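# Shut the case lid and secure its draw latch

## Task

Bring the case lid down to closed and engage the draw latch, so that the lid remains closed by itself once the robot lets go.

## Robot and tools

Robot: two 6-joint arms, left_arm and right_arm, each ending in a parallel two-finger gripper. Each base sits on a tilted plate, and both plates hang from one metal frame behind the arms. A "too close" warning treats a plate and its half of the frame as part of that arm. Calibrated base origins in the scene frame: left_arm (-0.040, +0.153, +0.202) m, right_arm (+0.028, -0.287, +0.202) m. A reference image of the draw latch is available through show_instructions.

Frame: all hand positions and orientations are in the scene frame. Its origin is at table-top height, halfway between the two nominal bases; +z points up, +x points out over the table, and left_arm is on the +y side. Arm names do not match image left and right. Reported hand positions can be wrong by a few centimetres, more at long reach. end_effector_position is the point between the finger pads, about 1 cm behind the tips. The fingers point along the gripper's +z axis and close along its y axis.

A row is 14 numbers, each in [-1, 1], and it always covers both arms. The order is left_arm waist, shoulder, elbow, wrist pitch, wrist yaw, wrist roll, opening, then the same seven for right_arm. The six joint numbers are offsets, not poses. They count from the Joint targets as they stood when the action (or move) began, not from the previous row. Scale: 1.0 equals 1.202 rad for the waist, 1.258 for the shoulder, 1.3 for the elbow, 2.073 for wrist pitch, and 2.022 for wrist yaw and wrist roll. The opening number is absolute: +1 is fully open and -1 is closed. A 0 there is a real command, so resend the current grip value to keep a gripper unchanged. To keep holding something, keep sending the value that closed the fingers. Stated joint ranges in rad: waist -2.618 to 3.054, shoulder 0 to 3.142, elbow 0 to 3.142, wrist pitch -1.571 to 1.571, wrist yaw -1.571 to 1.571, wrist roll -2.094 to 2.094. An action that would push a joint more than 0.059 rad beyond its range is rejected for both arms. A joint pushed to its real end reports "joint sent to its limit".

execute_actions(actions, cameras): actions is a list of actions. Each action is a table of up to 15 rows, and each row lasts one 1/30 s step. If a table is short, its last row is repeated to fill 15 steps. An empty list only returns state and images. cameras picks which images come back; leave it out for all of them, or pass [] for none.

move(target, speed, blend, opening_speed, blocking, cameras): target is one 14-number row or a list of up to 15 rows. Every row's offsets count from the same starting Joint targets. All joints travel together, so the hand follows a curve. The move does not avoid obstacles or the other arm. speed is in rad/s for the joint with the longest travel: 0.01 to 2, default 0.5. It can be a single value or one value per target. blend, in rad, rounds off the corners between listed targets. opening_speed is how fast the grip command changes, in units per second on the -1..+1 scale, at least 0.2. With blocking=false the call returns after about 0.5 s while the move carries on. The result adds a "move:" line that reports done, off_target, moving, held or fault, plus limits=held and the worst-lagging joint for each arm. Faster moves and targets set deeper past a contact hit and press harder.

Other tools. wait(seconds 0-10) lets the scene run on the last commands. stop brakes a running move. zoom_image(camera, region [x0,y0,x1,y1] in pixels, at most 504x504) enlarges part of a camera's latest image. show_instructions shows the reference image. read_manual gives licence texts. finished_scene(scene) ends the current scene for good; call it only once the latch holds the lid closed with no help from the robot.

Results. Joint positions and Joint velocities are given per arm in joint order, in rad and rad/s. Each block ends with the gripper gap in metres (0.093 when fully open) and its rate. grip_measured is on the -1..+1 scale: the pads meet at about -0.94, and each millimetre of object width adds about 0.0208. It keeps moving after contact, so it is a poor contact sensor. "Joint targets" is the baseline for the next offsets. "Tool commands" shows the current gripper commands. "joint command not followed" means the clearance check changed some steps. Joint torques include the arm's own weight. Joints 1 to 3 wrap around at ±28 N m.

Motion limits. In each step a joint target may lead its measured angle only by 0.202 rad (waist), 0.258 (shoulder), 0.3 (elbow), 0.573 (wrist pitch) or 0.522 (yaw, roll). If a command would move a gripper more than 200 mm from its current place, it is scaled back. Large offsets therefore take several actions. Friction and load can leave joints short of their targets.

Cameras, all 896x504: cam_high and cam_low are fixed; cam_left_wrist and cam_right_wrist ride on the hands. Calibration matrices are given, but they may be off by a couple of degrees and millimetres.

Avoid: dropping parts, releasing parts while they are still moving, slamming the lid, hard impacts or pressing between the arms (this can end the scene), and knocking anything off the table. To stop pressing against something, command the targets back past the measured positions. Motors heat up when holding loads, reaching far out, or straining toward unreachable poses. At 75 °C a MOTOR HOT warning appears. At 90 °C the arm folds up and stays idle. At 100 °C it goes limp. Something may occasionally tug on a held part or nudge loose objects.

Each tool is called after "Request:" as name(argument=value, ...), one argument or row to a line, values as JSON.

Reference images:

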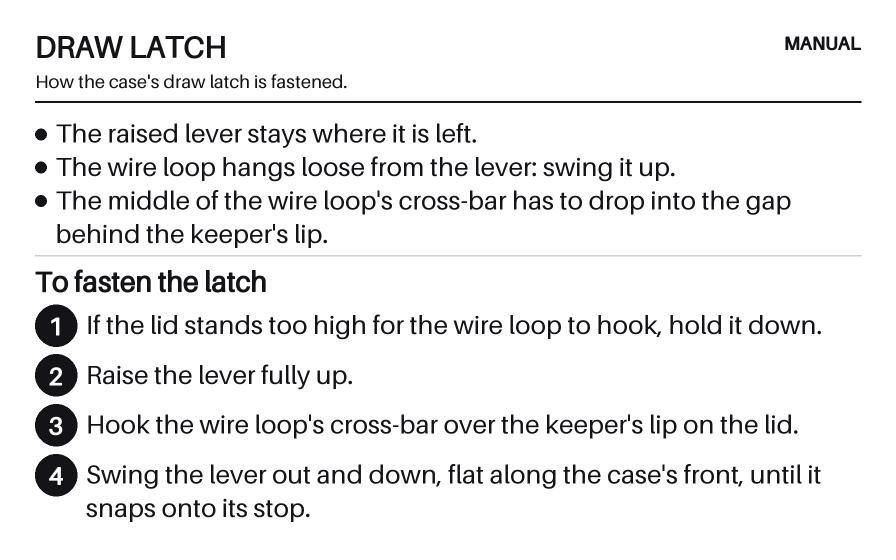

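## Session

Request:
wait(
  seconds=0,
)

Request:
zoom_image(
  camera="cam_high",
  region=[380, 140, 560, 300],
)

Request:
zoom_image(
  camera="cam_low",
  region=[440, 150, 720, 340],
)

Scene clock: 0.00 s.
left_arm: end_effector_position=(+0.2361, +0.2655, +0.2935) grip_measured=+1.000 end_effector_quat_wxyz=(+0.321, +0.247, +0.914, +0.031) | right_arm: end_effector_position=(+0.2080, -0.0133, +0.1824) grip_measured=+1.000 end_effector_quat_wxyz=(+0.216, -0.636, +0.733, +0.109)
Joint positions: left_arm=[0.395 1.007 0.681 -0.558 0.155 0.954 0.093] | right_arm=[0.968 1.905 0.689 -0.057 0.084 -0.472 0.093]
Joint velocities: within noise
Joint torques (N m): no reading
Heat: left arm: 24 °C; right arm: 32 °C.
Joint targets: left_arm=[0.394 1.001 0.694 -0.549 0.158 0.953] | right_arm=[0.968 1.898 0.696 -0.057 0.084 -0.472]
Tool commands: left_gripper/opening=+1.0 right_gripper/opening=+1.0
camera_calibration:
cam_left_wrist: T_world_to_cam=[[-0.425772, -0.883078, -0.197212, 0.392729], [-0.873153, 0.458154, -0.166431, 0.173393], [0.237325, 0.101335, -0.966131, 0.285361], [0, 0, 0, 1]] pos_world=[0.250888, 0.238452, 0.382005]
cam_right_wrist: T_world_to_cam=[[0.980909, -0.169294, 0.0956908, -0.221457], [-0.164024, -0.984596, -0.0605471, 0.0733124], [0.104467, 0.0436957, -0.993568, 0.2406], [0, 0, 0, 1]] pos_world=[0.204119, 0.0241786, 0.264683]

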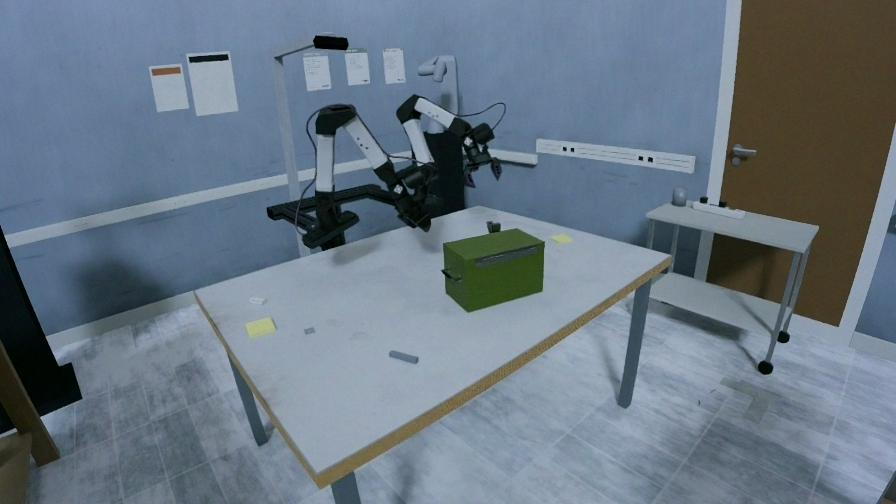

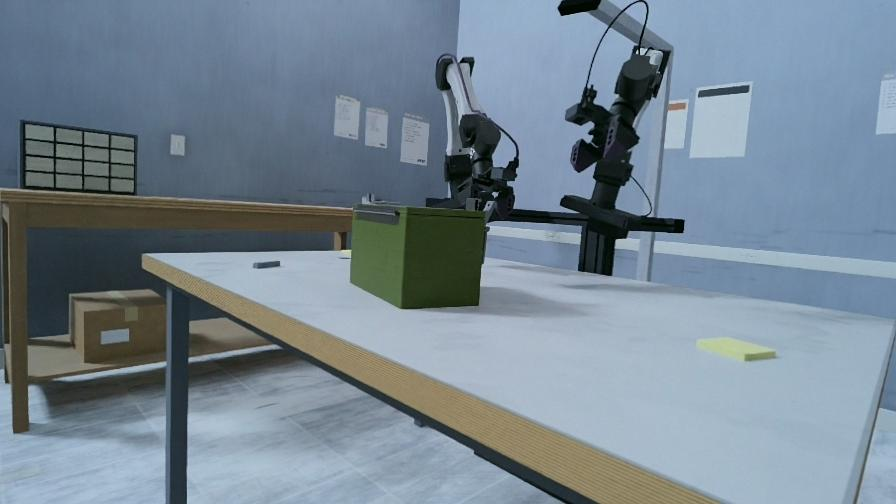

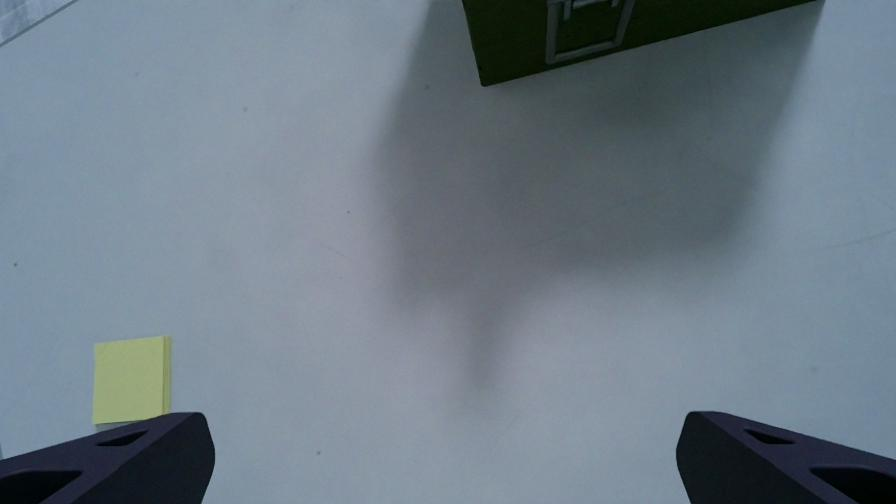

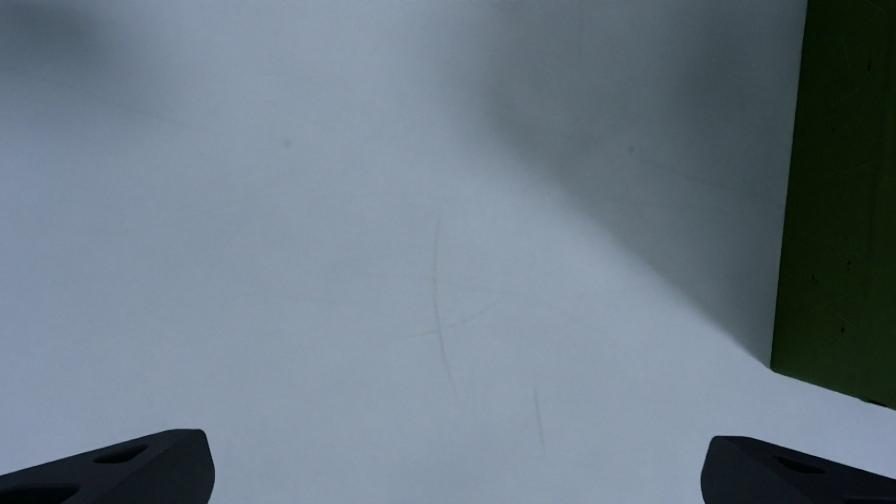

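Scaled by 2.800 from the camera's 896x504 image, which has a finer 1280x720 frame.

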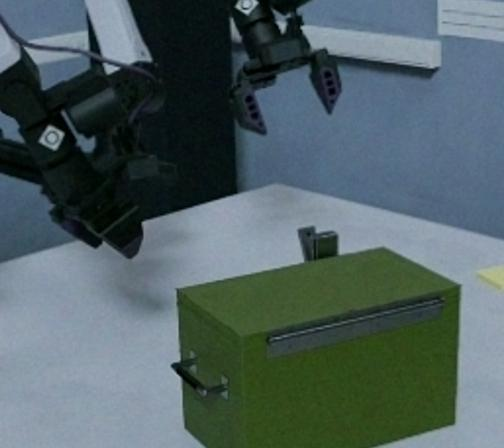

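Scaled by 1.800 from the camera's 896x504 image, which has a finer 1280x720 frame.

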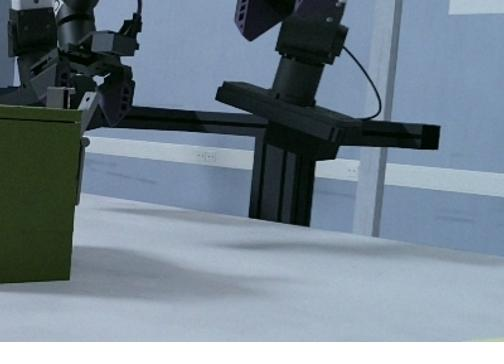

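Request:
zoom_image(
  camera="cam_high",
  region=[470, 210, 530, 250],
)

Request:
zoom_image(
  camera="cam_low",
  region=[460, 190, 520, 270],
)

Request:
zoom_image(
  camera="cam_left_wrist",
  region=[450, 0, 750, 150],
)

Scaled by 8.400 from the camera's 896x504 image, which has a finer 1280x720 frame.

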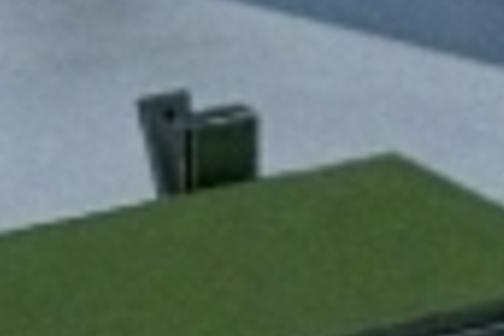

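Scaled by 6.300 from the camera's 896x504 image, which has a finer 1280x720 frame.

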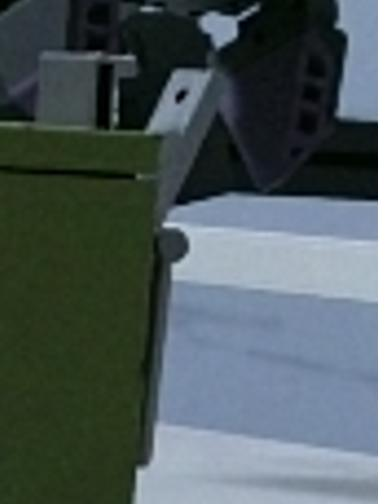

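Scaled by 1.680 from the camera's 896x504 image, which has a finer 1280x720 frame.

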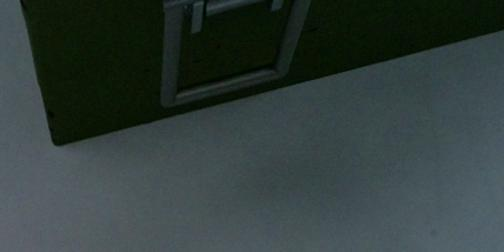

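Request:
move(
  target=[0,0,0,0,0,0,-1,-0.4592,0.1606,0.0023,0.3575,-0.3422,0.0049,-1],
  speed=0.5,
)

Scene clock: 43.73 s.
left_arm: end_effector_position=(+0.2361, +0.2655, +0.2935) grip_measured=-0.982 end_effector_quat_wxyz=(+0.321, +0.247, +0.914, +0.031) | right_arm: end_effector_position=(+0.3537, -0.0193, +0.2209) grip_measured=-0.973 end_effector_quat_wxyz=(+0.431, -0.438, +0.698, +0.368)
Joint positions: left_arm=[0.395 1.007 0.681 -0.558 0.155 0.954 0] | right_arm=[0.421 2.087 0.689 0.667 -0.596 -0.471 0]
Joint velocities: within noise
Joint torques (N m): left_arm=[-0.84 -2.88 6.15 1.35 0.38 0] | right_arm=[1.39 -6.83 4.85 1.86 -0.6 0.08]
Heat: left arm: 27 °C; right arm: 34 °C.
Joint targets: left_arm=[0.394 1.001 0.694 -0.549 0.158 0.953] | right_arm=[0.416 2.099 0.699 0.684 -0.608 -0.462]
move: done
camera_calibration:
cam_left_wrist: T_world_to_cam=[[-0.425772, -0.883078, -0.197212, 0.392729], [-0.873153, 0.458154, -0.166431, 0.173393], [0.237325, 0.101335, -0.966131, 0.285361], [0, 0, 0, 1]] pos_world=[0.250888, 0.238452, 0.382005]
cam_right_wrist: T_world_to_cam=[[0.930091, -0.334434, -0.151937, -0.299594], [-0.340016, -0.62732, -0.700613, 0.304225], [0.138996, 0.703295, -0.697177, 0.198963], [0, 0, 0, 1]] pos_world=[0.354436, -0.0492775, 0.306337]

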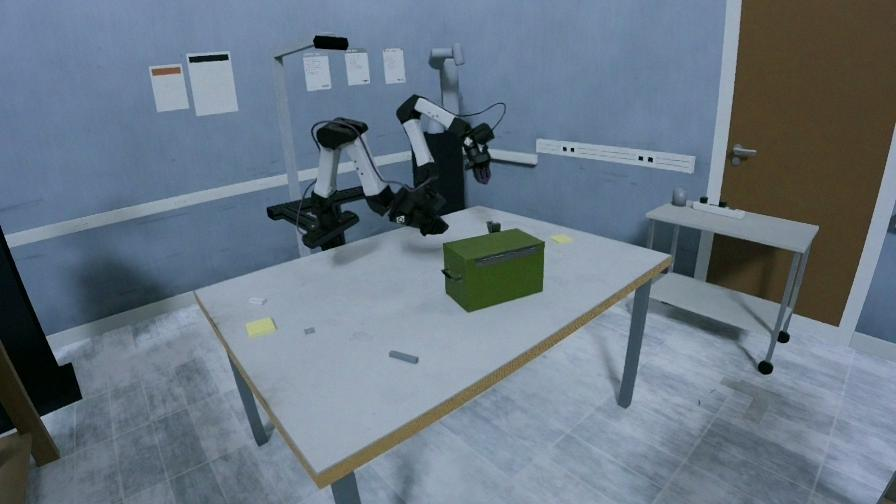

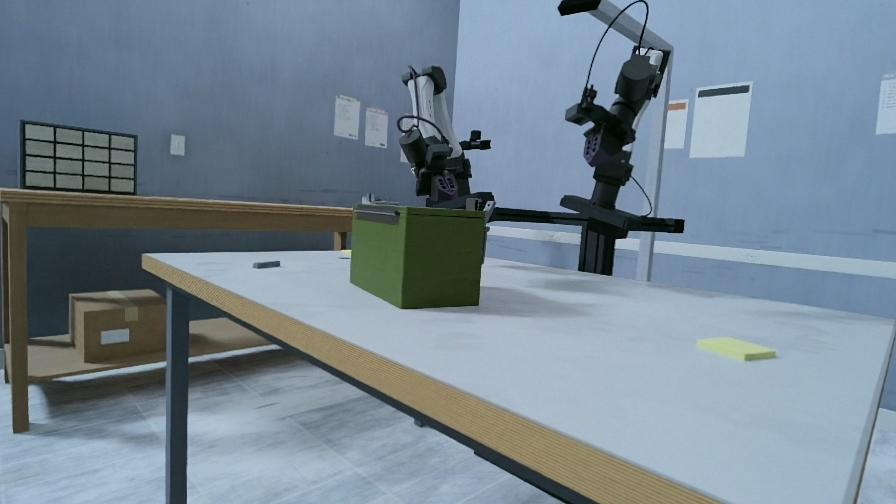

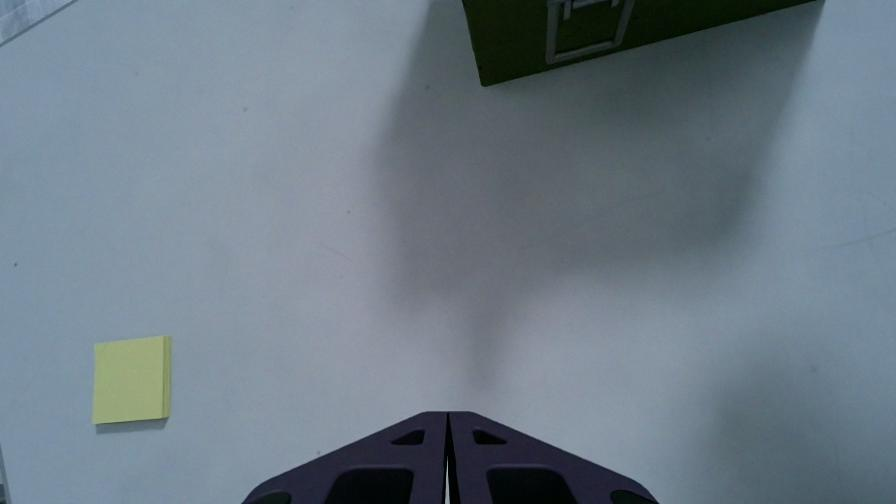

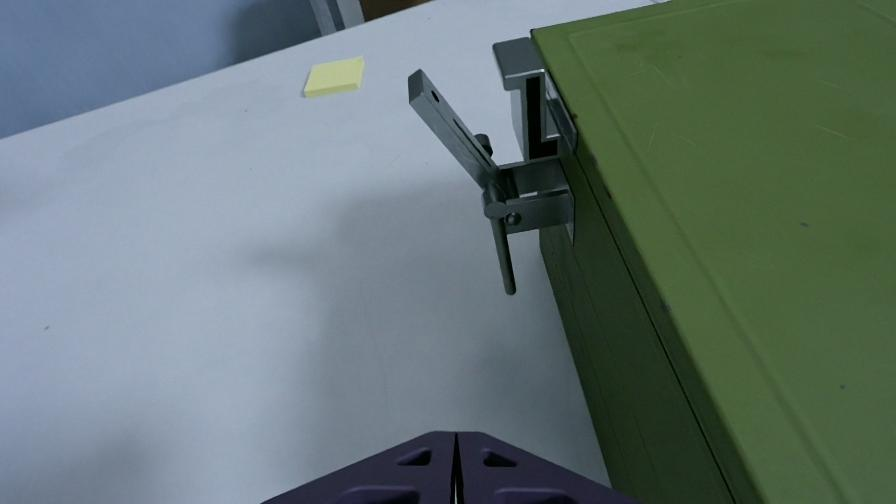

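Request:
zoom_image(
  camera="cam_right_wrist",
  region=[390, 20, 630, 310],
)

Scaled by 1.738 from the camera's 896x504 image, which has a finer 1280x720 frame.

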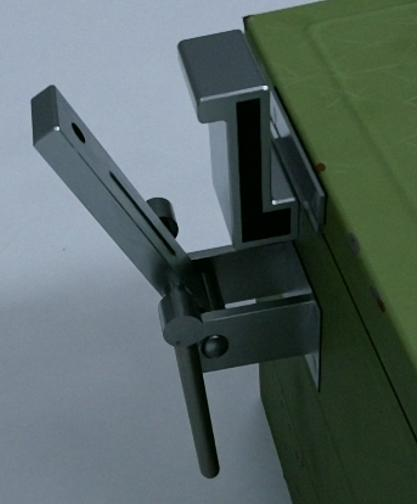

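Request:
move(
  target=[0,0,0,0,0,0,-1,-0.0166,0.1606,-0.0331,0.1134,-0.0074,-0.0079,-1],
  speed=0.4,
  cameras=["cam_right_wrist"],
)

Request:
zoom_image(
  camera="cam_right_wrist",
  region=[350, 0, 650, 300],
)

Scene clock: 74.33 s.
left_arm: end_effector_position=(+0.2361, +0.2655, +0.2935) grip_measured=-0.982 end_effector_quat_wxyz=(+0.321, +0.247, +0.914, +0.031) | right_arm: end_effector_position=(+0.3424, -0.0165, +0.1732) grip_measured=-0.973 end_effector_quat_wxyz=(+0.432, -0.433, +0.698, +0.372)
Joint positions: left_arm=[0.395 1.007 0.681 -0.558 0.155 0.954 0] | right_arm=[0.404 2.293 0.659 0.902 -0.611 -0.471 0]
Joint velocities: within noise
Joint torques (N m): left_arm=[-0.84 -2.88 6.16 1.34 0.37 0] | right_arm=[1.25 -7.43 2.44 1.84 -0.53 -0.1]
Heat: left arm: 29 °C; right arm: 36 °C.
Joint targets: left_arm=[0.394 1.001 0.694 -0.549 0.158 0.953] | right_arm=[0.396 2.301 0.656 0.919 -0.623 -0.478]
move: done
camera_calibration:
cam_right_wrist: T_world_to_cam=[[0.927702, -0.337176, -0.160256, -0.293139], [-0.346775, -0.619316, -0.704411, 0.271766], [0.138262, 0.709056, -0.691465, 0.1646], [0, 0, 0, 1]] pos_world=[0.34343, -0.0472408, 0.258273]
Images, in order (width x height): cam_right_wrist 896x504.

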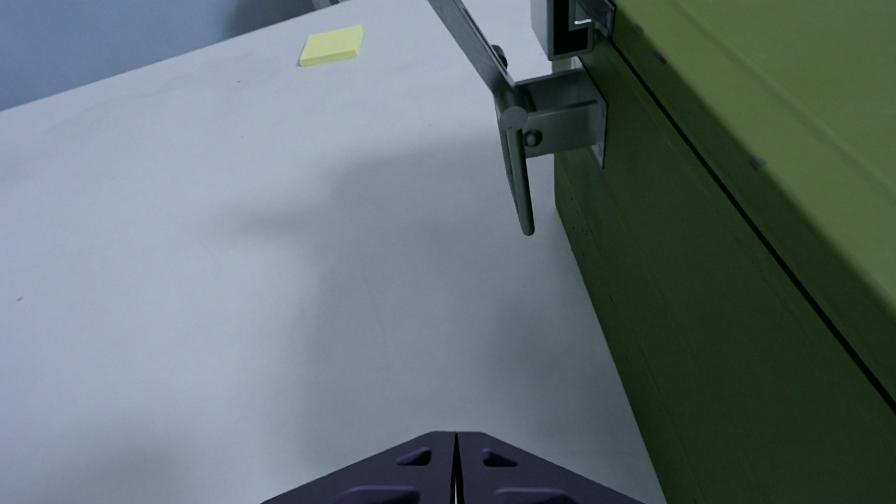

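Scaled by 1.680 from the camera's 896x504 image, which has a finer 1280x720 frame.

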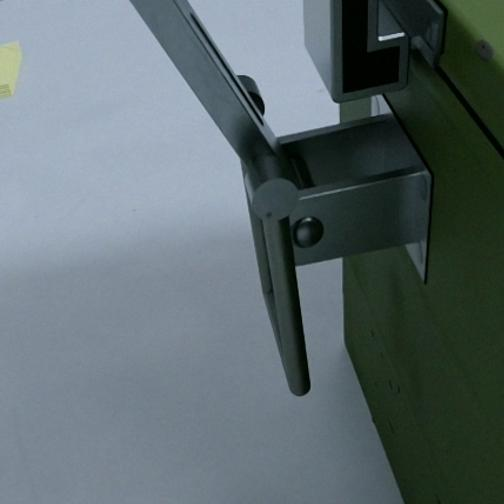

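Request:
move(
  target=[0,0,0,0,0,0,-1,0.2446,0.4507,0.3569,0.1983,0.2587,-0.4560,-1],
  speed=0.4,
  cameras=["cam_right_wrist","cam_high"],
)

Scene clock: 187.63 s.
left_arm: end_effector_position=(+0.2361, +0.2655, +0.2935) grip_measured=-0.982 end_effector_quat_wxyz=(+0.321, +0.247, +0.914, +0.031) | right_arm: end_effector_position=(+0.3886, +0.0948, +0.1078) grip_measured=-0.973 end_effector_quat_wxyz=(-0.600, +0.681, -0.416, +0.060)
Joint positions: left_arm=[0.395 1.007 0.681 -0.558 0.155 0.954 0] | right_arm=[0.684 2.856 1.104 1.313 -0.113 -1.39 0]
Joint velocities: within noise
Joint torques (N m): left_arm=[-0.85 -2.86 6.15 1.34 0.37 0.01] | right_arm=[2.65 -9.74 4.04 2.26 -0.14 -0.1]
Heat: left arm: 32 °C; right arm: 35 °C.
Joint targets: left_arm=[0.394 1.001 0.694 -0.549 0.158 0.953] | right_arm=[0.690 2.869 1.120 1.331 -0.100 -1.400]
move: done
camera_calibration:
cam_right_wrist: T_world_to_cam=[[0.509301, -0.0613579, 0.858399, -0.282288], [0.355942, -0.893122, -0.275025, 0.0172672], [0.783529, 0.44561, -0.433028, -0.219519], [0, 0, 0, 1]] pos_world=[0.309622, 0.0959209, 0.152007]
Images, in order (width x height): cam_high 896x504, cam_right_wrist 896x504.

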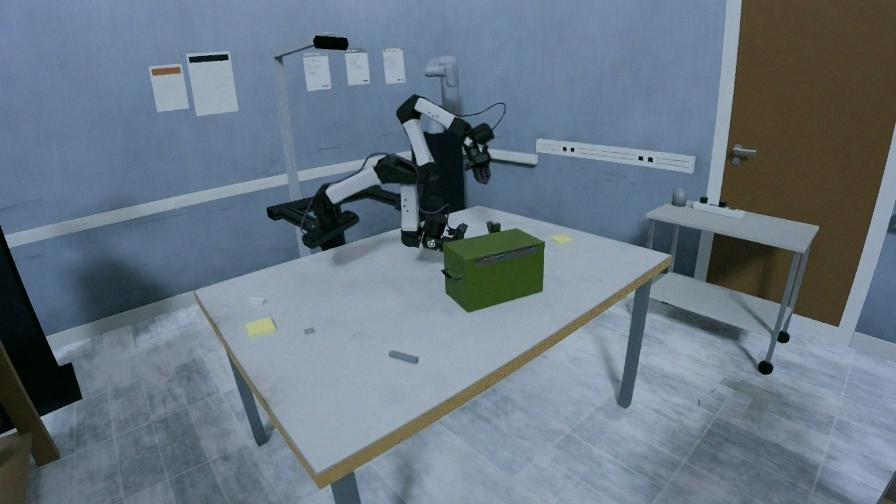

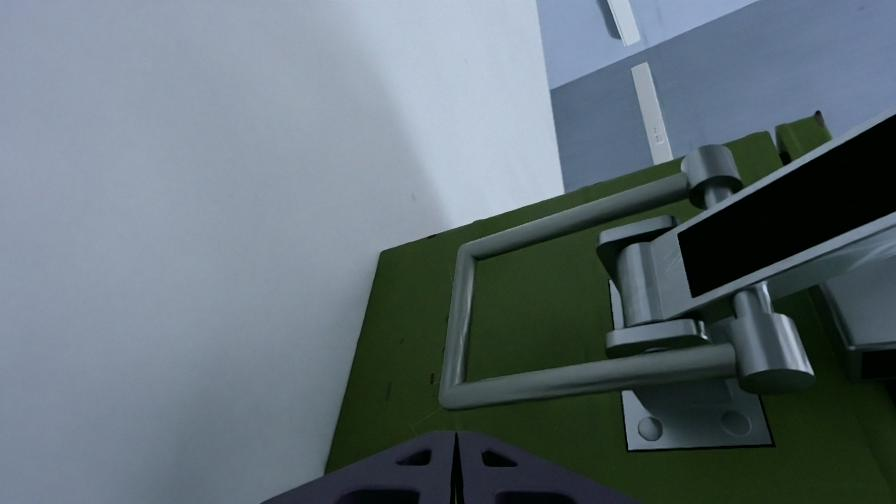

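Request:
move(
  target=[0,0,0,0,0,0,-1,-0.0341,0.0127,0.06,-0.0174,0.0247,0.0247,-1],
  speed=0.15,
  cameras=["cam_right_wrist"],
)

Scene clock: 209.73 s.
left_arm: end_effector_position=(+0.2361, +0.2655, +0.2935) grip_measured=-0.982 end_effector_quat_wxyz=(+0.321, +0.247, +0.914, +0.031) | right_arm: end_effector_position=(+0.4230, +0.0908, +0.1171) grip_measured=-0.973 end_effector_quat_wxyz=(-0.614, +0.647, -0.444, +0.086)
Joint positions: left_arm=[0.395 1.007 0.681 -0.558 0.155 0.954 0] | right_arm=[0.656 2.869 1.183 1.308 -0.063 -1.359 0]
Joint velocities: within noise
Joint torques (N m): left_arm=[-0.85 -2.88 6.13 1.35 0.37 0.01] | right_arm=[1.76 -9.94 4.42 1.95 -0.14 0.15]
Heat: left arm: 32 °C; right arm: 39 °C.
Joint targets: left_arm=[0.394 1.001 0.694 -0.549 0.158 0.953] | right_arm=[0.649 2.884 1.198 1.294 -0.050 -1.350]
move: done
camera_calibration:
cam_right_wrist: T_world_to_cam=[[0.485138, -0.143564, 0.862572, -0.290876], [0.274286, -0.911664, -0.306001, 0.0438445], [0.830306, 0.385044, -0.402905, -0.258471], [0, 0, 0, 1]] pos_world=[0.343699, 0.0977348, 0.160179]
Images, in order (width x height): cam_right_wrist 896x504.

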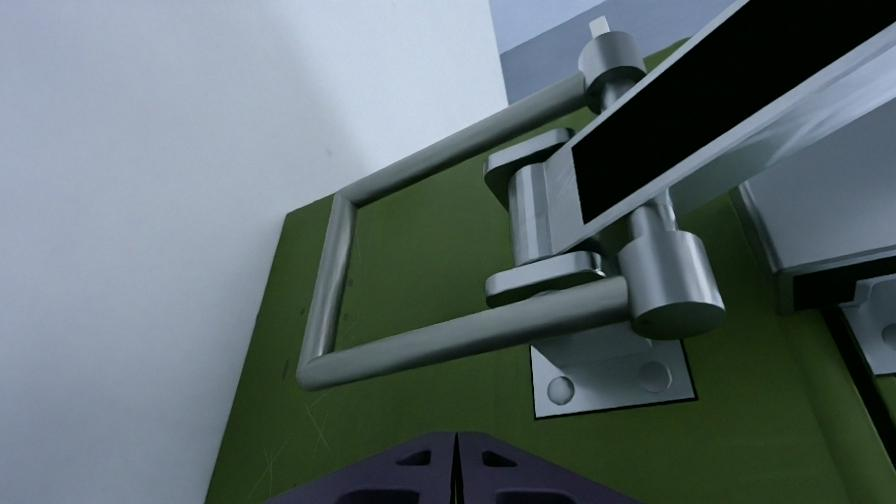

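Request:
move(
  target=[0,0,0,0,0,0,-1,0.0291,0.0270,0.0662,-0.0376,0.0153,0,-1],
  speed=0.12,
  cameras=["cam_right_wrist"],
)

Scene clock: 236.23 s.
left_arm: end_effector_position=(+0.2361, +0.2655, +0.2935) grip_measured=-0.982 end_effector_quat_wxyz=(+0.321, +0.247, +0.914, +0.031) | right_arm: end_effector_position=(+0.4281, +0.1054, +0.1068) grip_measured=-0.973 end_effector_quat_wxyz=(-0.601, +0.655, -0.449, +0.089)
Joint positions: left_arm=[0.395 1.007 0.681 -0.558 0.155 0.954 0] | right_arm=[0.675 2.903 1.267 1.232 -0.032 -1.359 0]
Joint velocities: within noise
Joint torques (N m): left_arm=[-0.85 -2.84 6.15 1.34 0.37 0.01] | right_arm=[3.25 -10.13 5.11 2 -0.11 0.11]
Heat: left arm: 33 °C; right arm: 40 °C.
Joint targets: left_arm=[0.394 1.001 0.694 -0.549 0.158 0.953] | right_arm=[0.684 2.918 1.284 1.217 -0.019 -1.350]
move: done
camera_calibration:
cam_right_wrist: T_world_to_cam=[[0.498021, -0.122854, 0.858418, -0.289684], [0.265754, -0.920659, -0.285942, 0.0550544], [0.825439, 0.370533, -0.425858, -0.266444], [0, 0, 0, 1]] pos_world=[0.349571, 0.113824, 0.150945]
Images, in order (width x height): cam_right_wrist 896x504.

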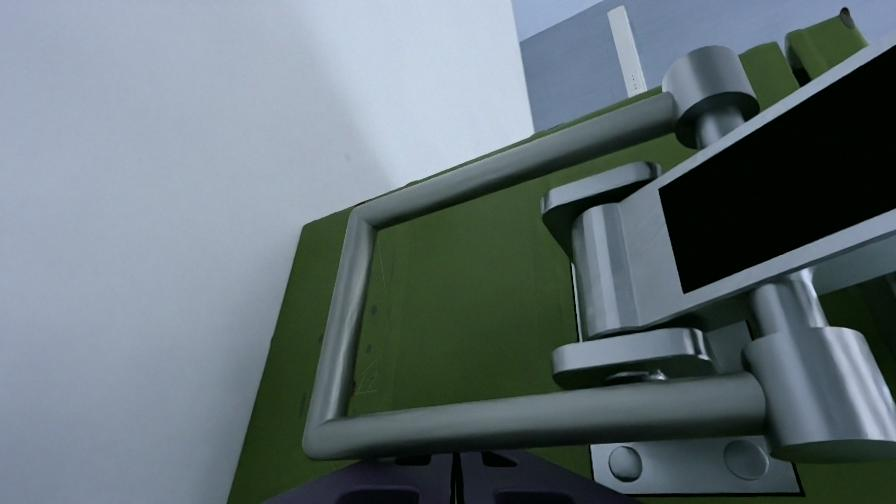

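Request:
move(
  target=[
    [0,0,0,0,0,0,-1,0.0017,0.0048,0.0108,-0.0039,0,0,-1],
    [0,0,0,0,0,0,-1,0.0624,-0.0024,-0.06,0.0434,0.0336,0.1632,-1],
  ],
  speed=0.15,
  blend=0.02,
  cameras=["cam_right_wrist"],
)

Scene clock: 308.00 s.
left_arm: end_effector_position=(+0.2361, +0.2655, +0.2935) grip_measured=-0.982 end_effector_quat_wxyz=(+0.321, +0.247, +0.914, +0.031) | right_arm: end_effector_position=(+0.4021, +0.1116, +0.1063) grip_measured=-0.973 end_effector_quat_wxyz=(-0.607, +0.576, -0.548, +0.006)
Joint positions: left_arm=[0.395 1.007 0.681 -0.558 0.155 0.954 0] | right_arm=[0.743 2.91 1.21 1.298 0.054 -1.03 0]
Joint velocities: within noise
Joint torques (N m): left_arm=[-0.85 -2.81 6.15 1.34 0.37 0.01] | right_arm=[3.66 -10.86 3.03 2.18 -0.25 0.11]
Heat: left arm: 34 °C; right arm: 40 °C.
Joint targets: left_arm=[0.394 1.001 0.694 -0.549 0.158 0.953] | right_arm=[0.759 2.916 1.206 1.306 0.049 -1.020]
move: done; blend cut to 0.007 rad at target 1
camera_calibration:
cam_right_wrist: T_world_to_cam=[[0.637991, -0.333391, 0.694131, -0.290797], [0.0915408, -0.86219, -0.498246, 0.153637], [0.764583, 0.381418, -0.519551, -0.214232], [0, 0, 0, 1]] pos_world=[0.33526, 0.117227, 0.167096]
Images, in order (width x height): cam_right_wrist 896x504.

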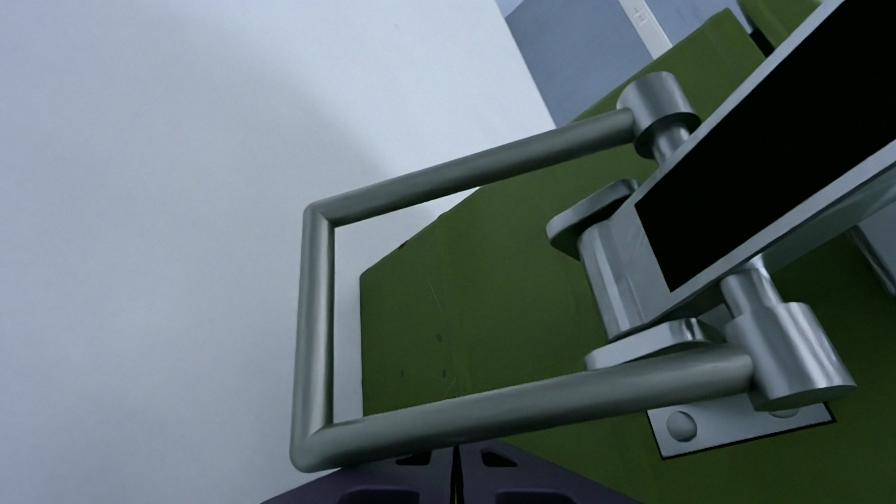

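Request:
move(
  target=[0,0,0,0,0,0,-1,0.0138,0.0072,0.0212,-0.0087,0.0035,0,-1],
  speed=0.1,
  cameras=["cam_right_wrist"],
)

Scene clock: 317.90 s.
left_arm: end_effector_position=(+0.2361, +0.2655, +0.2935) grip_measured=-0.982 end_effector_quat_wxyz=(+0.321, +0.247, +0.914, +0.031) | right_arm: end_effector_position=(+0.4013, +0.1121, +0.1066) grip_measured=-0.973 end_effector_quat_wxyz=(-0.605, +0.574, -0.551, +0.013)
Joint positions: left_arm=[0.395 1.007 0.681 -0.558 0.155 0.954 0] | right_arm=[0.752 2.91 1.21 1.298 0.078 -1.029 0]
Joint velocities: within noise
Joint torques (N m): left_arm=[-0.83 -2.88 6.16 1.34 0.36 0] | right_arm=[4.14 -10.15 5.24 2.01 -0.43 0.12]
Heat: left arm: 34 °C; right arm: 40 °C.
Joint targets: left_arm=[0.394 1.001 0.694 -0.549 0.158 0.953] | right_arm=[0.775 2.925 1.233 1.288 0.056 -1.020]
move: done
camera_calibration:
cam_right_wrist: T_world_to_cam=[[0.631297, -0.337437, 0.698284, -0.28765], [0.080831, -0.866851, -0.491971, 0.158433], [0.771317, 0.367023, -0.519965, -0.214752], [0, 0, 0, 1]] pos_world=[0.334428, 0.119093, 0.167142]
Images, in order (width x height): cam_right_wrist 896x504.

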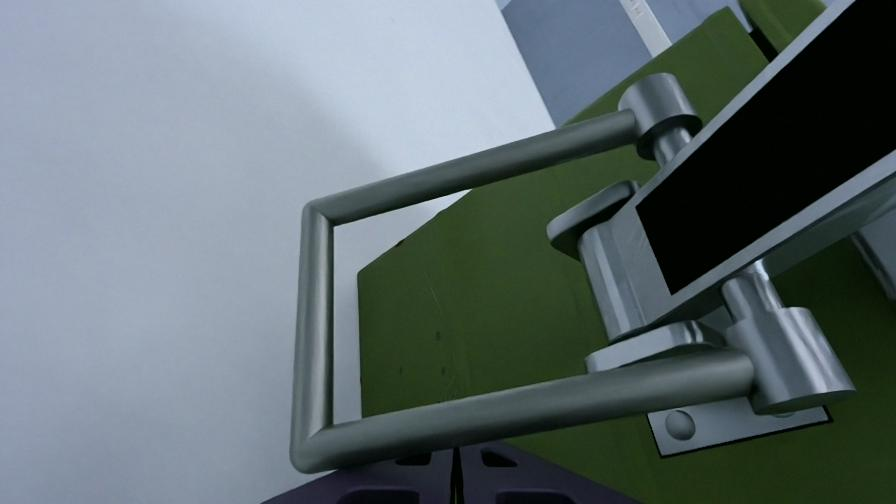

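Request:
move(
  target=[
    [0,0,0,0,0,0,-1,-0.1622,0.0191,0.0477,-0.0227,-0.2324,-0.1177,-1],
    [0,0,0,0,0,0,-1,-0.1389,0.0262,0.0685,-0.0318,-0.2156,-0.1177,-1],
  ],
  speed=0.25,
  cameras=["cam_right_wrist"],
)

Scene clock: 356.07 s.
left_arm: end_effector_position=(+0.2361, +0.2655, +0.2935) grip_measured=-0.982 end_effector_quat_wxyz=(+0.321, +0.247, +0.914, +0.031) | right_arm: end_effector_position=(+0.4088, +0.1159, +0.1025) grip_measured=-0.973 end_effector_quat_wxyz=(-0.637, +0.651, -0.408, -0.061)
Joint positions: left_arm=[0.395 1.007 0.681 -0.558 0.155 0.954 0] | right_arm=[0.601 2.946 1.3 1.233 -0.388 -1.251 0]
Joint velocities: within noise
Joint torques (N m): left_arm=[-0.81 -2.85 6.15 1.33 0.37 0.01] | right_arm=[3.12 -10.61 5.08 1.9 -0.22 -0.08]
Heat: left arm: 34 °C; right arm: 41 °C.
Joint targets: left_arm=[0.394 1.001 0.694 -0.549 0.158 0.953] | right_arm=[0.608 2.958 1.322 1.222 -0.380 -1.258]
move: done
camera_calibration:
cam_right_wrist: T_world_to_cam=[[0.623341, -0.135536, 0.770115, -0.315779], [0.424198, -0.768736, -0.478644, 0.00600516], [0.656888, 0.62504, -0.42169, -0.217251], [0, 0, 0, 1]] pos_world=[0.337, 0.0976076, 0.154448]
Images, in order (width x height): cam_right_wrist 896x504.

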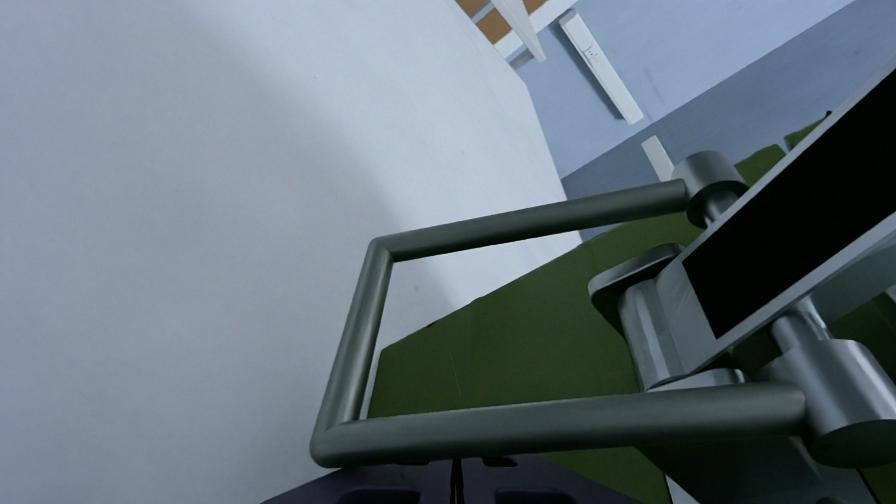

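Request:
move(
  target=[
    [0,0,0,0,0,0,-1,0.0166,-0.0095,-0.0423,0.0270,0.0099,0.0287,-1],
    [0,0,0,0,0,0,-1,0.0682,-0.0700,-0.1077,0.0487,0.0386,0.2997,-1],
  ],
  speed=0.2,
  blend=0.02,
  cameras=["cam_right_wrist"],
)

Scene clock: 367.63 s.
left_arm: end_effector_position=(+0.2361, +0.2655, +0.2935) grip_measured=-0.982 end_effector_quat_wxyz=(+0.321, +0.247, +0.914, +0.031) | right_arm: end_effector_position=(+0.3693, +0.1224, +0.1027) grip_measured=-0.973 end_effector_quat_wxyz=(-0.578, +0.522, -0.581, -0.236)
Joint positions: left_arm=[0.395 1.007 0.681 -0.558 0.155 0.954 0] | right_arm=[0.681 2.916 1.185 1.287 -0.313 -0.662 0]
Joint velocities: within noise
Joint torques (N m): left_arm=[-0.81 -2.86 6.16 1.35 0.38 0] | right_arm=[2.86 -15.27 2.54 2.38 -0.21 0.13]
Heat: left arm: 35 °C; right arm: 43 °C.
Joint targets: left_arm=[0.394 1.001 0.694 -0.549 0.158 0.953] | right_arm=[0.690 2.870 1.182 1.323 -0.302 -0.652]
move: off_target (right_arm); right_arm: the shoulder is farthest, 0.046 rad from its target
camera_calibration:
cam_right_wrist: T_world_to_cam=[[0.887979, -0.334402, 0.315704, -0.317151], [0.0199469, -0.657833, -0.752899, 0.191753], [0.459452, 0.674856, -0.577472, -0.112432], [0, 0, 0, 1]] pos_world=[0.329455, 0.0959605, 0.17957]
Images, in order (width x height): cam_right_wrist 896x504.

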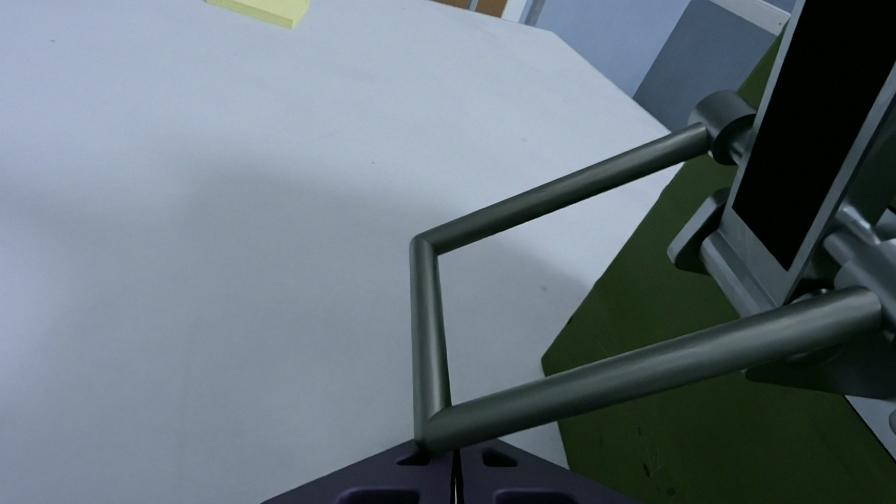

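Request:
move(
  target=[
    [0,0,0,0,0,0,-1,0,-0.0150,0,0.0101,0,0,-1],
    [0,0,0,0,0,0,-1,0.0179,-0.045,-0.026,0.0103,0.01,0.134,-1],
  ],
  speed=0.2,
  blend=0.02,
  cameras=["cam_right_wrist"],
)

Scene clock: 378.43 s.
left_arm: end_effector_position=(+0.2361, +0.2655, +0.2935) grip_measured=-0.982 end_effector_quat_wxyz=(+0.321, +0.247, +0.914, +0.031) | right_arm: end_effector_position=(+0.3708, +0.1258, +0.1308) grip_measured=-0.973 end_effector_quat_wxyz=(+0.563, -0.434, +0.631, +0.309)
Joint positions: left_arm=[0.395 1.007 0.681 -0.558 0.155 0.954 0] | right_arm=[0.702 2.858 1.151 1.317 -0.294 -0.393 0]
Joint velocities: within noise
Joint torques (N m): left_arm=[-0.84 -2.84 6.13 1.34 0.37 0] | right_arm=[3.07 -15.13 2.81 2.34 -0.14 0.07]
Heat: left arm: 35 °C; right arm: 45 °C.
Joint targets: left_arm=[0.394 1.001 0.694 -0.549 0.158 0.953] | right_arm=[0.712 2.813 1.149 1.345 -0.281 -0.382]
move: off_target (right_arm); blend cut to 0.0105 rad at target 1; right_arm: the shoulder is farthest, 0.045 rad from its target
camera_calibration:
cam_right_wrist: T_world_to_cam=[[0.903285, -0.420285, 0.0862383, -0.291061], [-0.170896, -0.536823, -0.826206, 0.280264], [0.393536, 0.731561, -0.556729, -0.0846878], [0, 0, 0, 1]] pos_world=[0.344135, 0.090078, 0.209508]
Images, in order (width x height): cam_right_wrist 896x504.

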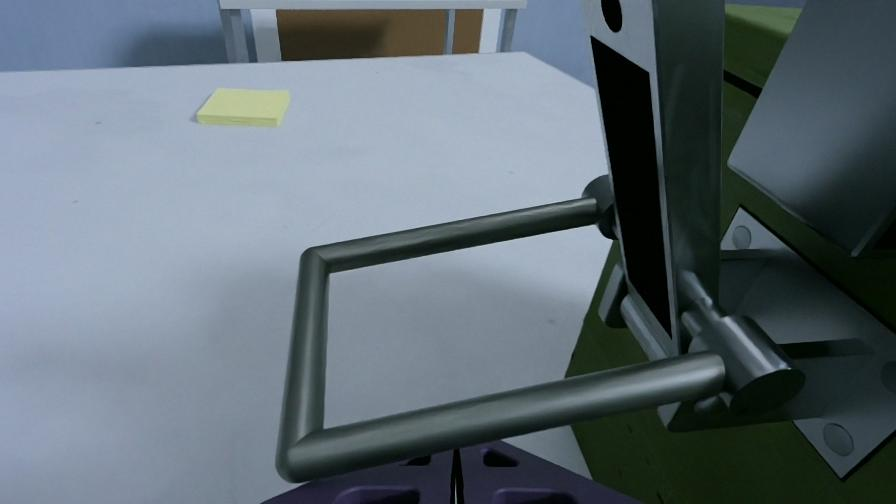

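Request:
move(
  target=[
    [0,0,0,0,0,0,-1,0.0175,-0.0413,-0.0262,-0.0068,0.0089,0.1395,-1],
    [0,0,0,0,0,0,-1,0.0291,-0.1176,-0.0588,-0.0381,0.0153,0.4016,-1],
  ],
  speed=0.25,
  blend=0.03,
  cameras=["cam_right_wrist"],
)

Scene clock: 390.53 s.
left_arm: end_effector_position=(+0.2361, +0.2655, +0.2935) grip_measured=-0.982 end_effector_quat_wxyz=(+0.321, +0.247, +0.914, +0.031) | right_arm: end_effector_position=(+0.3696, +0.1293, +0.1803) grip_measured=-0.973 end_effector_quat_wxyz=(+0.409, -0.154, +0.742, +0.509)
Joint positions: left_arm=[0.395 1.007 0.681 -0.558 0.155 0.954 0] | right_arm=[0.738 2.707 1.077 1.272 -0.263 0.42 0]
Joint velocities: within noise
Joint torques (N m): left_arm=[-0.83 -2.84 6.12 1.34 0.37 0.01] | right_arm=[2.85 -14.75 3.1 2.05 -0.13 0.03]
Heat: left arm: 35 °C; right arm: 48 °C.
Joint targets: left_arm=[0.394 1.001 0.694 -0.549 0.158 0.953] | right_arm=[0.747 2.665 1.072 1.266 -0.250 0.431]
move: off_target (right_arm); right_arm: the shoulder is farthest, 0.042 rad from its target
camera_calibration:
cam_right_wrist: T_world_to_cam=[[0.645054, -0.418983, -0.639029, -0.0667816], [-0.749114, -0.181729, -0.637026, 0.45653], [0.150773, 0.889622, -0.431092, -0.0125291], [0, 0, 0, 1]] pos_world=[0.38696, 0.0661305, 0.242745]
Images, in order (width x height): cam_right_wrist 896x504.

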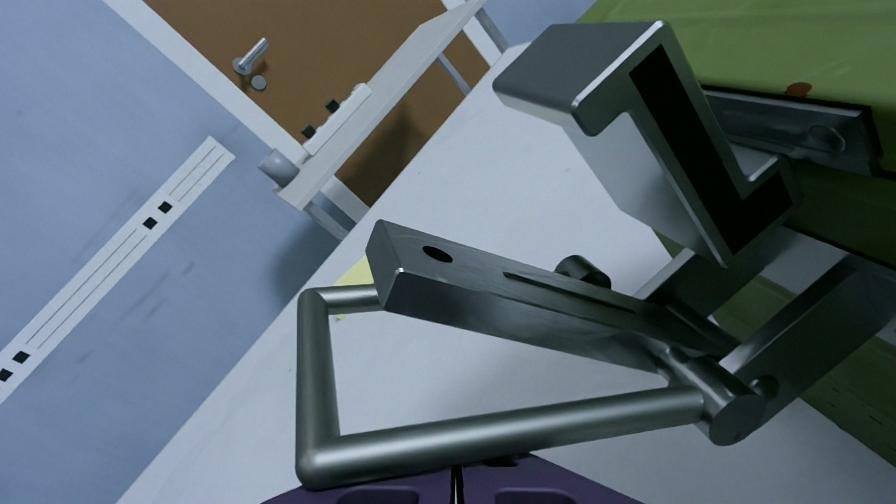

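Request:
move(
  target=[
    [0,0,0,0,0,0,-1,0.0932,-0.0866,-0.0215,-0.0622,0.1919,0.2863,-1],
    [0,0,0,0,0,0,-1,0.0557,-0.1073,-0.0015,-0.0863,0.1682,0.2863,-1],
  ],
  speed=0.25,
  blend=0.02,
  cameras=["cam_right_wrist"],
)

Scene clock: 405.87 s.
left_arm: end_effector_position=(+0.2361, +0.2655, +0.2935) grip_measured=-0.982 end_effector_quat_wxyz=(+0.321, +0.247, +0.914, +0.031) | right_arm: end_effector_position=(+0.3892, +0.1183, +0.2024) grip_measured=-0.973 end_effector_quat_wxyz=(+0.323, +0.141, +0.783, +0.512)
Joint positions: left_arm=[0.395 1.007 0.681 -0.558 0.155 0.954 0] | right_arm=[0.82 2.566 1.052 1.1 0.097 1 0]
Joint velocities: within noise
Joint torques (N m): left_arm=[-0.85 -2.85 6.15 1.35 0.37 0.01] | right_arm=[1.61 -14.06 5.9 1.98 -0.25 0.03]
Heat: left arm: 35 °C; right arm: 51 °C.
Joint targets: left_arm=[0.394 1.001 0.694 -0.549 0.158 0.953] | right_arm=[0.814 2.530 1.070 1.087 0.090 1.010]
move: off_target (right_arm); right_arm: the shoulder is farthest, 0.036 rad from its target
camera_calibration:
cam_right_wrist: T_world_to_cam=[[0.112192, -0.418592, -0.901218, 0.190541], [-0.950112, 0.220438, -0.220666, 0.42965], [0.291032, 0.881015, -0.372978, -0.0614625], [0, 0, 0, 1]] pos_world=[0.404727, 0.0391967, 0.243604]
Images, in order (width x height): cam_right_wrist 896x504.

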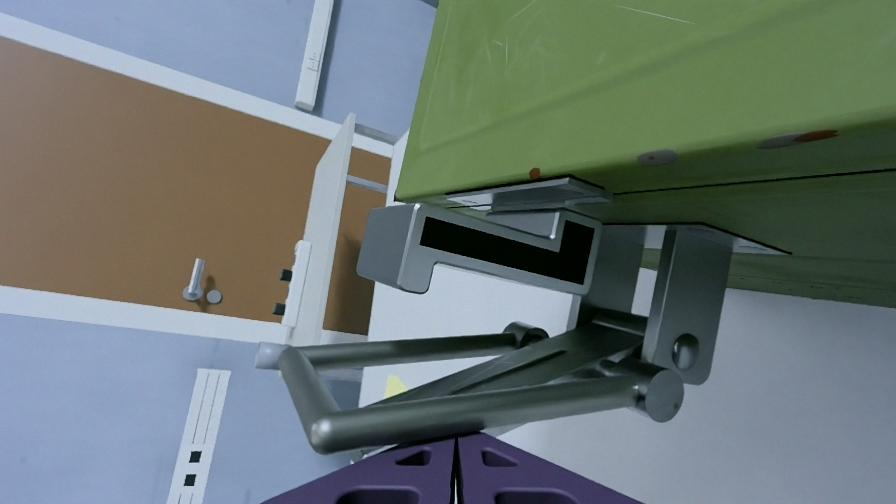

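Request:
move(
  target=[
    [0,0,0,0,0,0,-1,-0.0316,0,0.0231,-0.0193,-0.0188,0,-1],
  ],
  speed=0.12,
  cameras=["cam_right_wrist"],
)

Scene clock: 423.70 s.
left_arm: end_effector_position=(+0.2361, +0.2655, +0.2935) grip_measured=-0.982 end_effector_quat_wxyz=(+0.321, +0.247, +0.914, +0.031) | right_arm: end_effector_position=(+0.4034, +0.1137, +0.2004) grip_measured=-0.973 end_effector_quat_wxyz=(+0.317, +0.146, +0.785, +0.512)
Joint positions: left_arm=[0.395 1.007 0.681 -0.558 0.155 0.954 0] | right_arm=[0.783 2.566 1.081 1.062 0.063 1 0]
Joint velocities: within noise
Joint torques (N m): left_arm=[-0.84 -2.85 6.17 1.34 0.37 0] | right_arm=[1.63 -14.26 5.91 1.99 -0.29 -0.03]
Heat: left arm: 35 °C; right arm: 53 °C.
Joint targets: left_arm=[0.394 1.001 0.694 -0.549 0.158 0.953] | right_arm=[0.776 2.530 1.100 1.047 0.051 1.009]
move: off_target (right_arm); right_arm: the shoulder is farthest, 0.036 rad from its target
camera_calibration:
cam_right_wrist: T_world_to_cam=[[0.0957579, -0.416737, -0.903969, 0.192191], [-0.953616, 0.221962, -0.203343, 0.44151], [0.285388, 0.881512, -0.376153, -0.0594821], [0, 0, 0, 1]] pos_world=[0.419603, 0.0345287, 0.241138]
Images, in order (width x height): cam_right_wrist 896x504.

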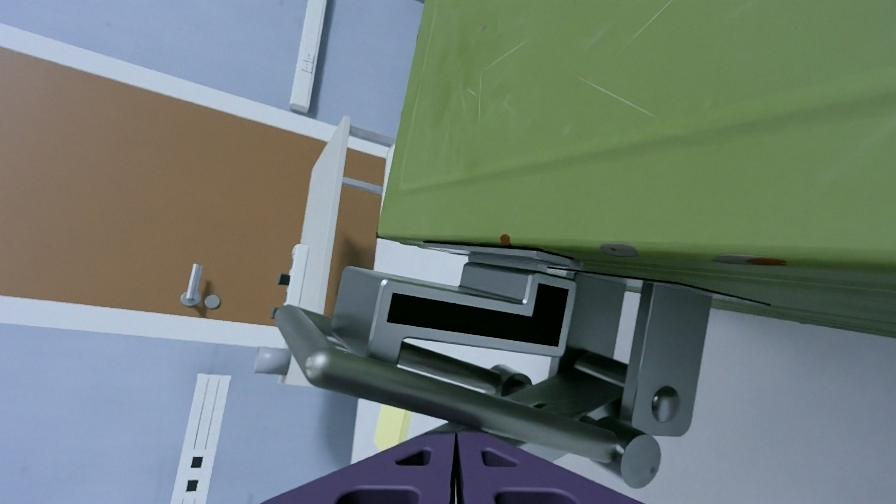

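Request:
move(
  target=[
    [0,0,0,0,0,0,-1,-0.0167,-0.002,0.0154,-0.0077,-0.0089,0,-1],
  ],
  speed=0.12,
  cameras=["cam_right_wrist"],
)

Scene clock: 433.87 s.
left_arm: end_effector_position=(+0.2361, +0.2655, +0.2935) grip_measured=-0.982 end_effector_quat_wxyz=(+0.321, +0.247, +0.914, +0.031) | right_arm: end_effector_position=(+0.4127, +0.1113, +0.2014) grip_measured=-0.973 end_effector_quat_wxyz=(+0.315, +0.150, +0.784, +0.513)
Joint positions: left_arm=[0.395 1.007 0.681 -0.558 0.155 0.954 0] | right_arm=[0.764 2.566 1.101 1.045 0.046 1.001 0]
Joint velocities: within noise
Joint torques (N m): left_arm=[-0.84 -2.86 6.12 1.34 0.37 0.01] | right_arm=[1.55 -14.58 6.04 1.98 -0.32 0.06]
Heat: left arm: 36 °C; right arm: 54 °C.
Joint targets: left_arm=[0.394 1.001 0.694 -0.549 0.158 0.953] | right_arm=[0.756 2.527 1.120 1.031 0.034 1.010]
move: off_target (right_arm); right_arm: the shoulder is farthest, 0.038 rad from its target
camera_calibration:
cam_right_wrist: T_world_to_cam=[[0.0896904, -0.411449, -0.907009, 0.193713], [-0.95359, 0.22735, -0.19743, 0.44927], [0.287441, 0.882622, -0.371963, -0.0614094], [0, 0, 0, 1]] pos_world=[0.428697, 0.0317629, 0.241557]
Images, in order (width x height): cam_right_wrist 896x504.

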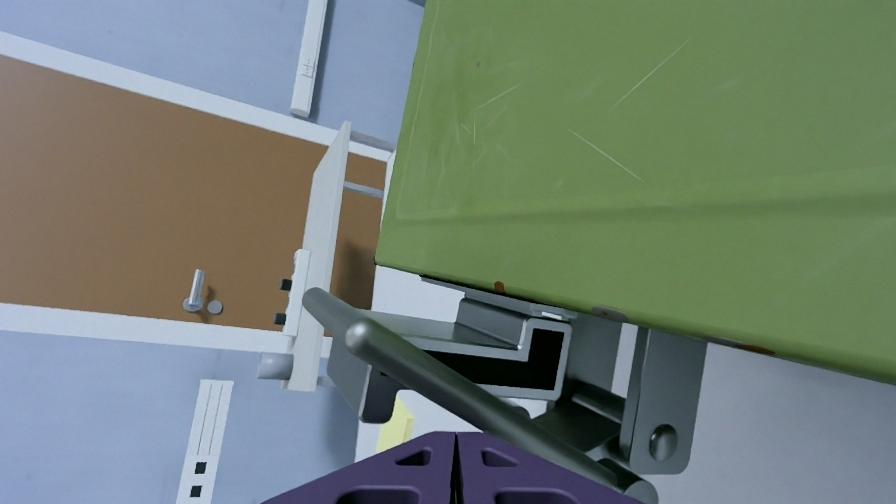

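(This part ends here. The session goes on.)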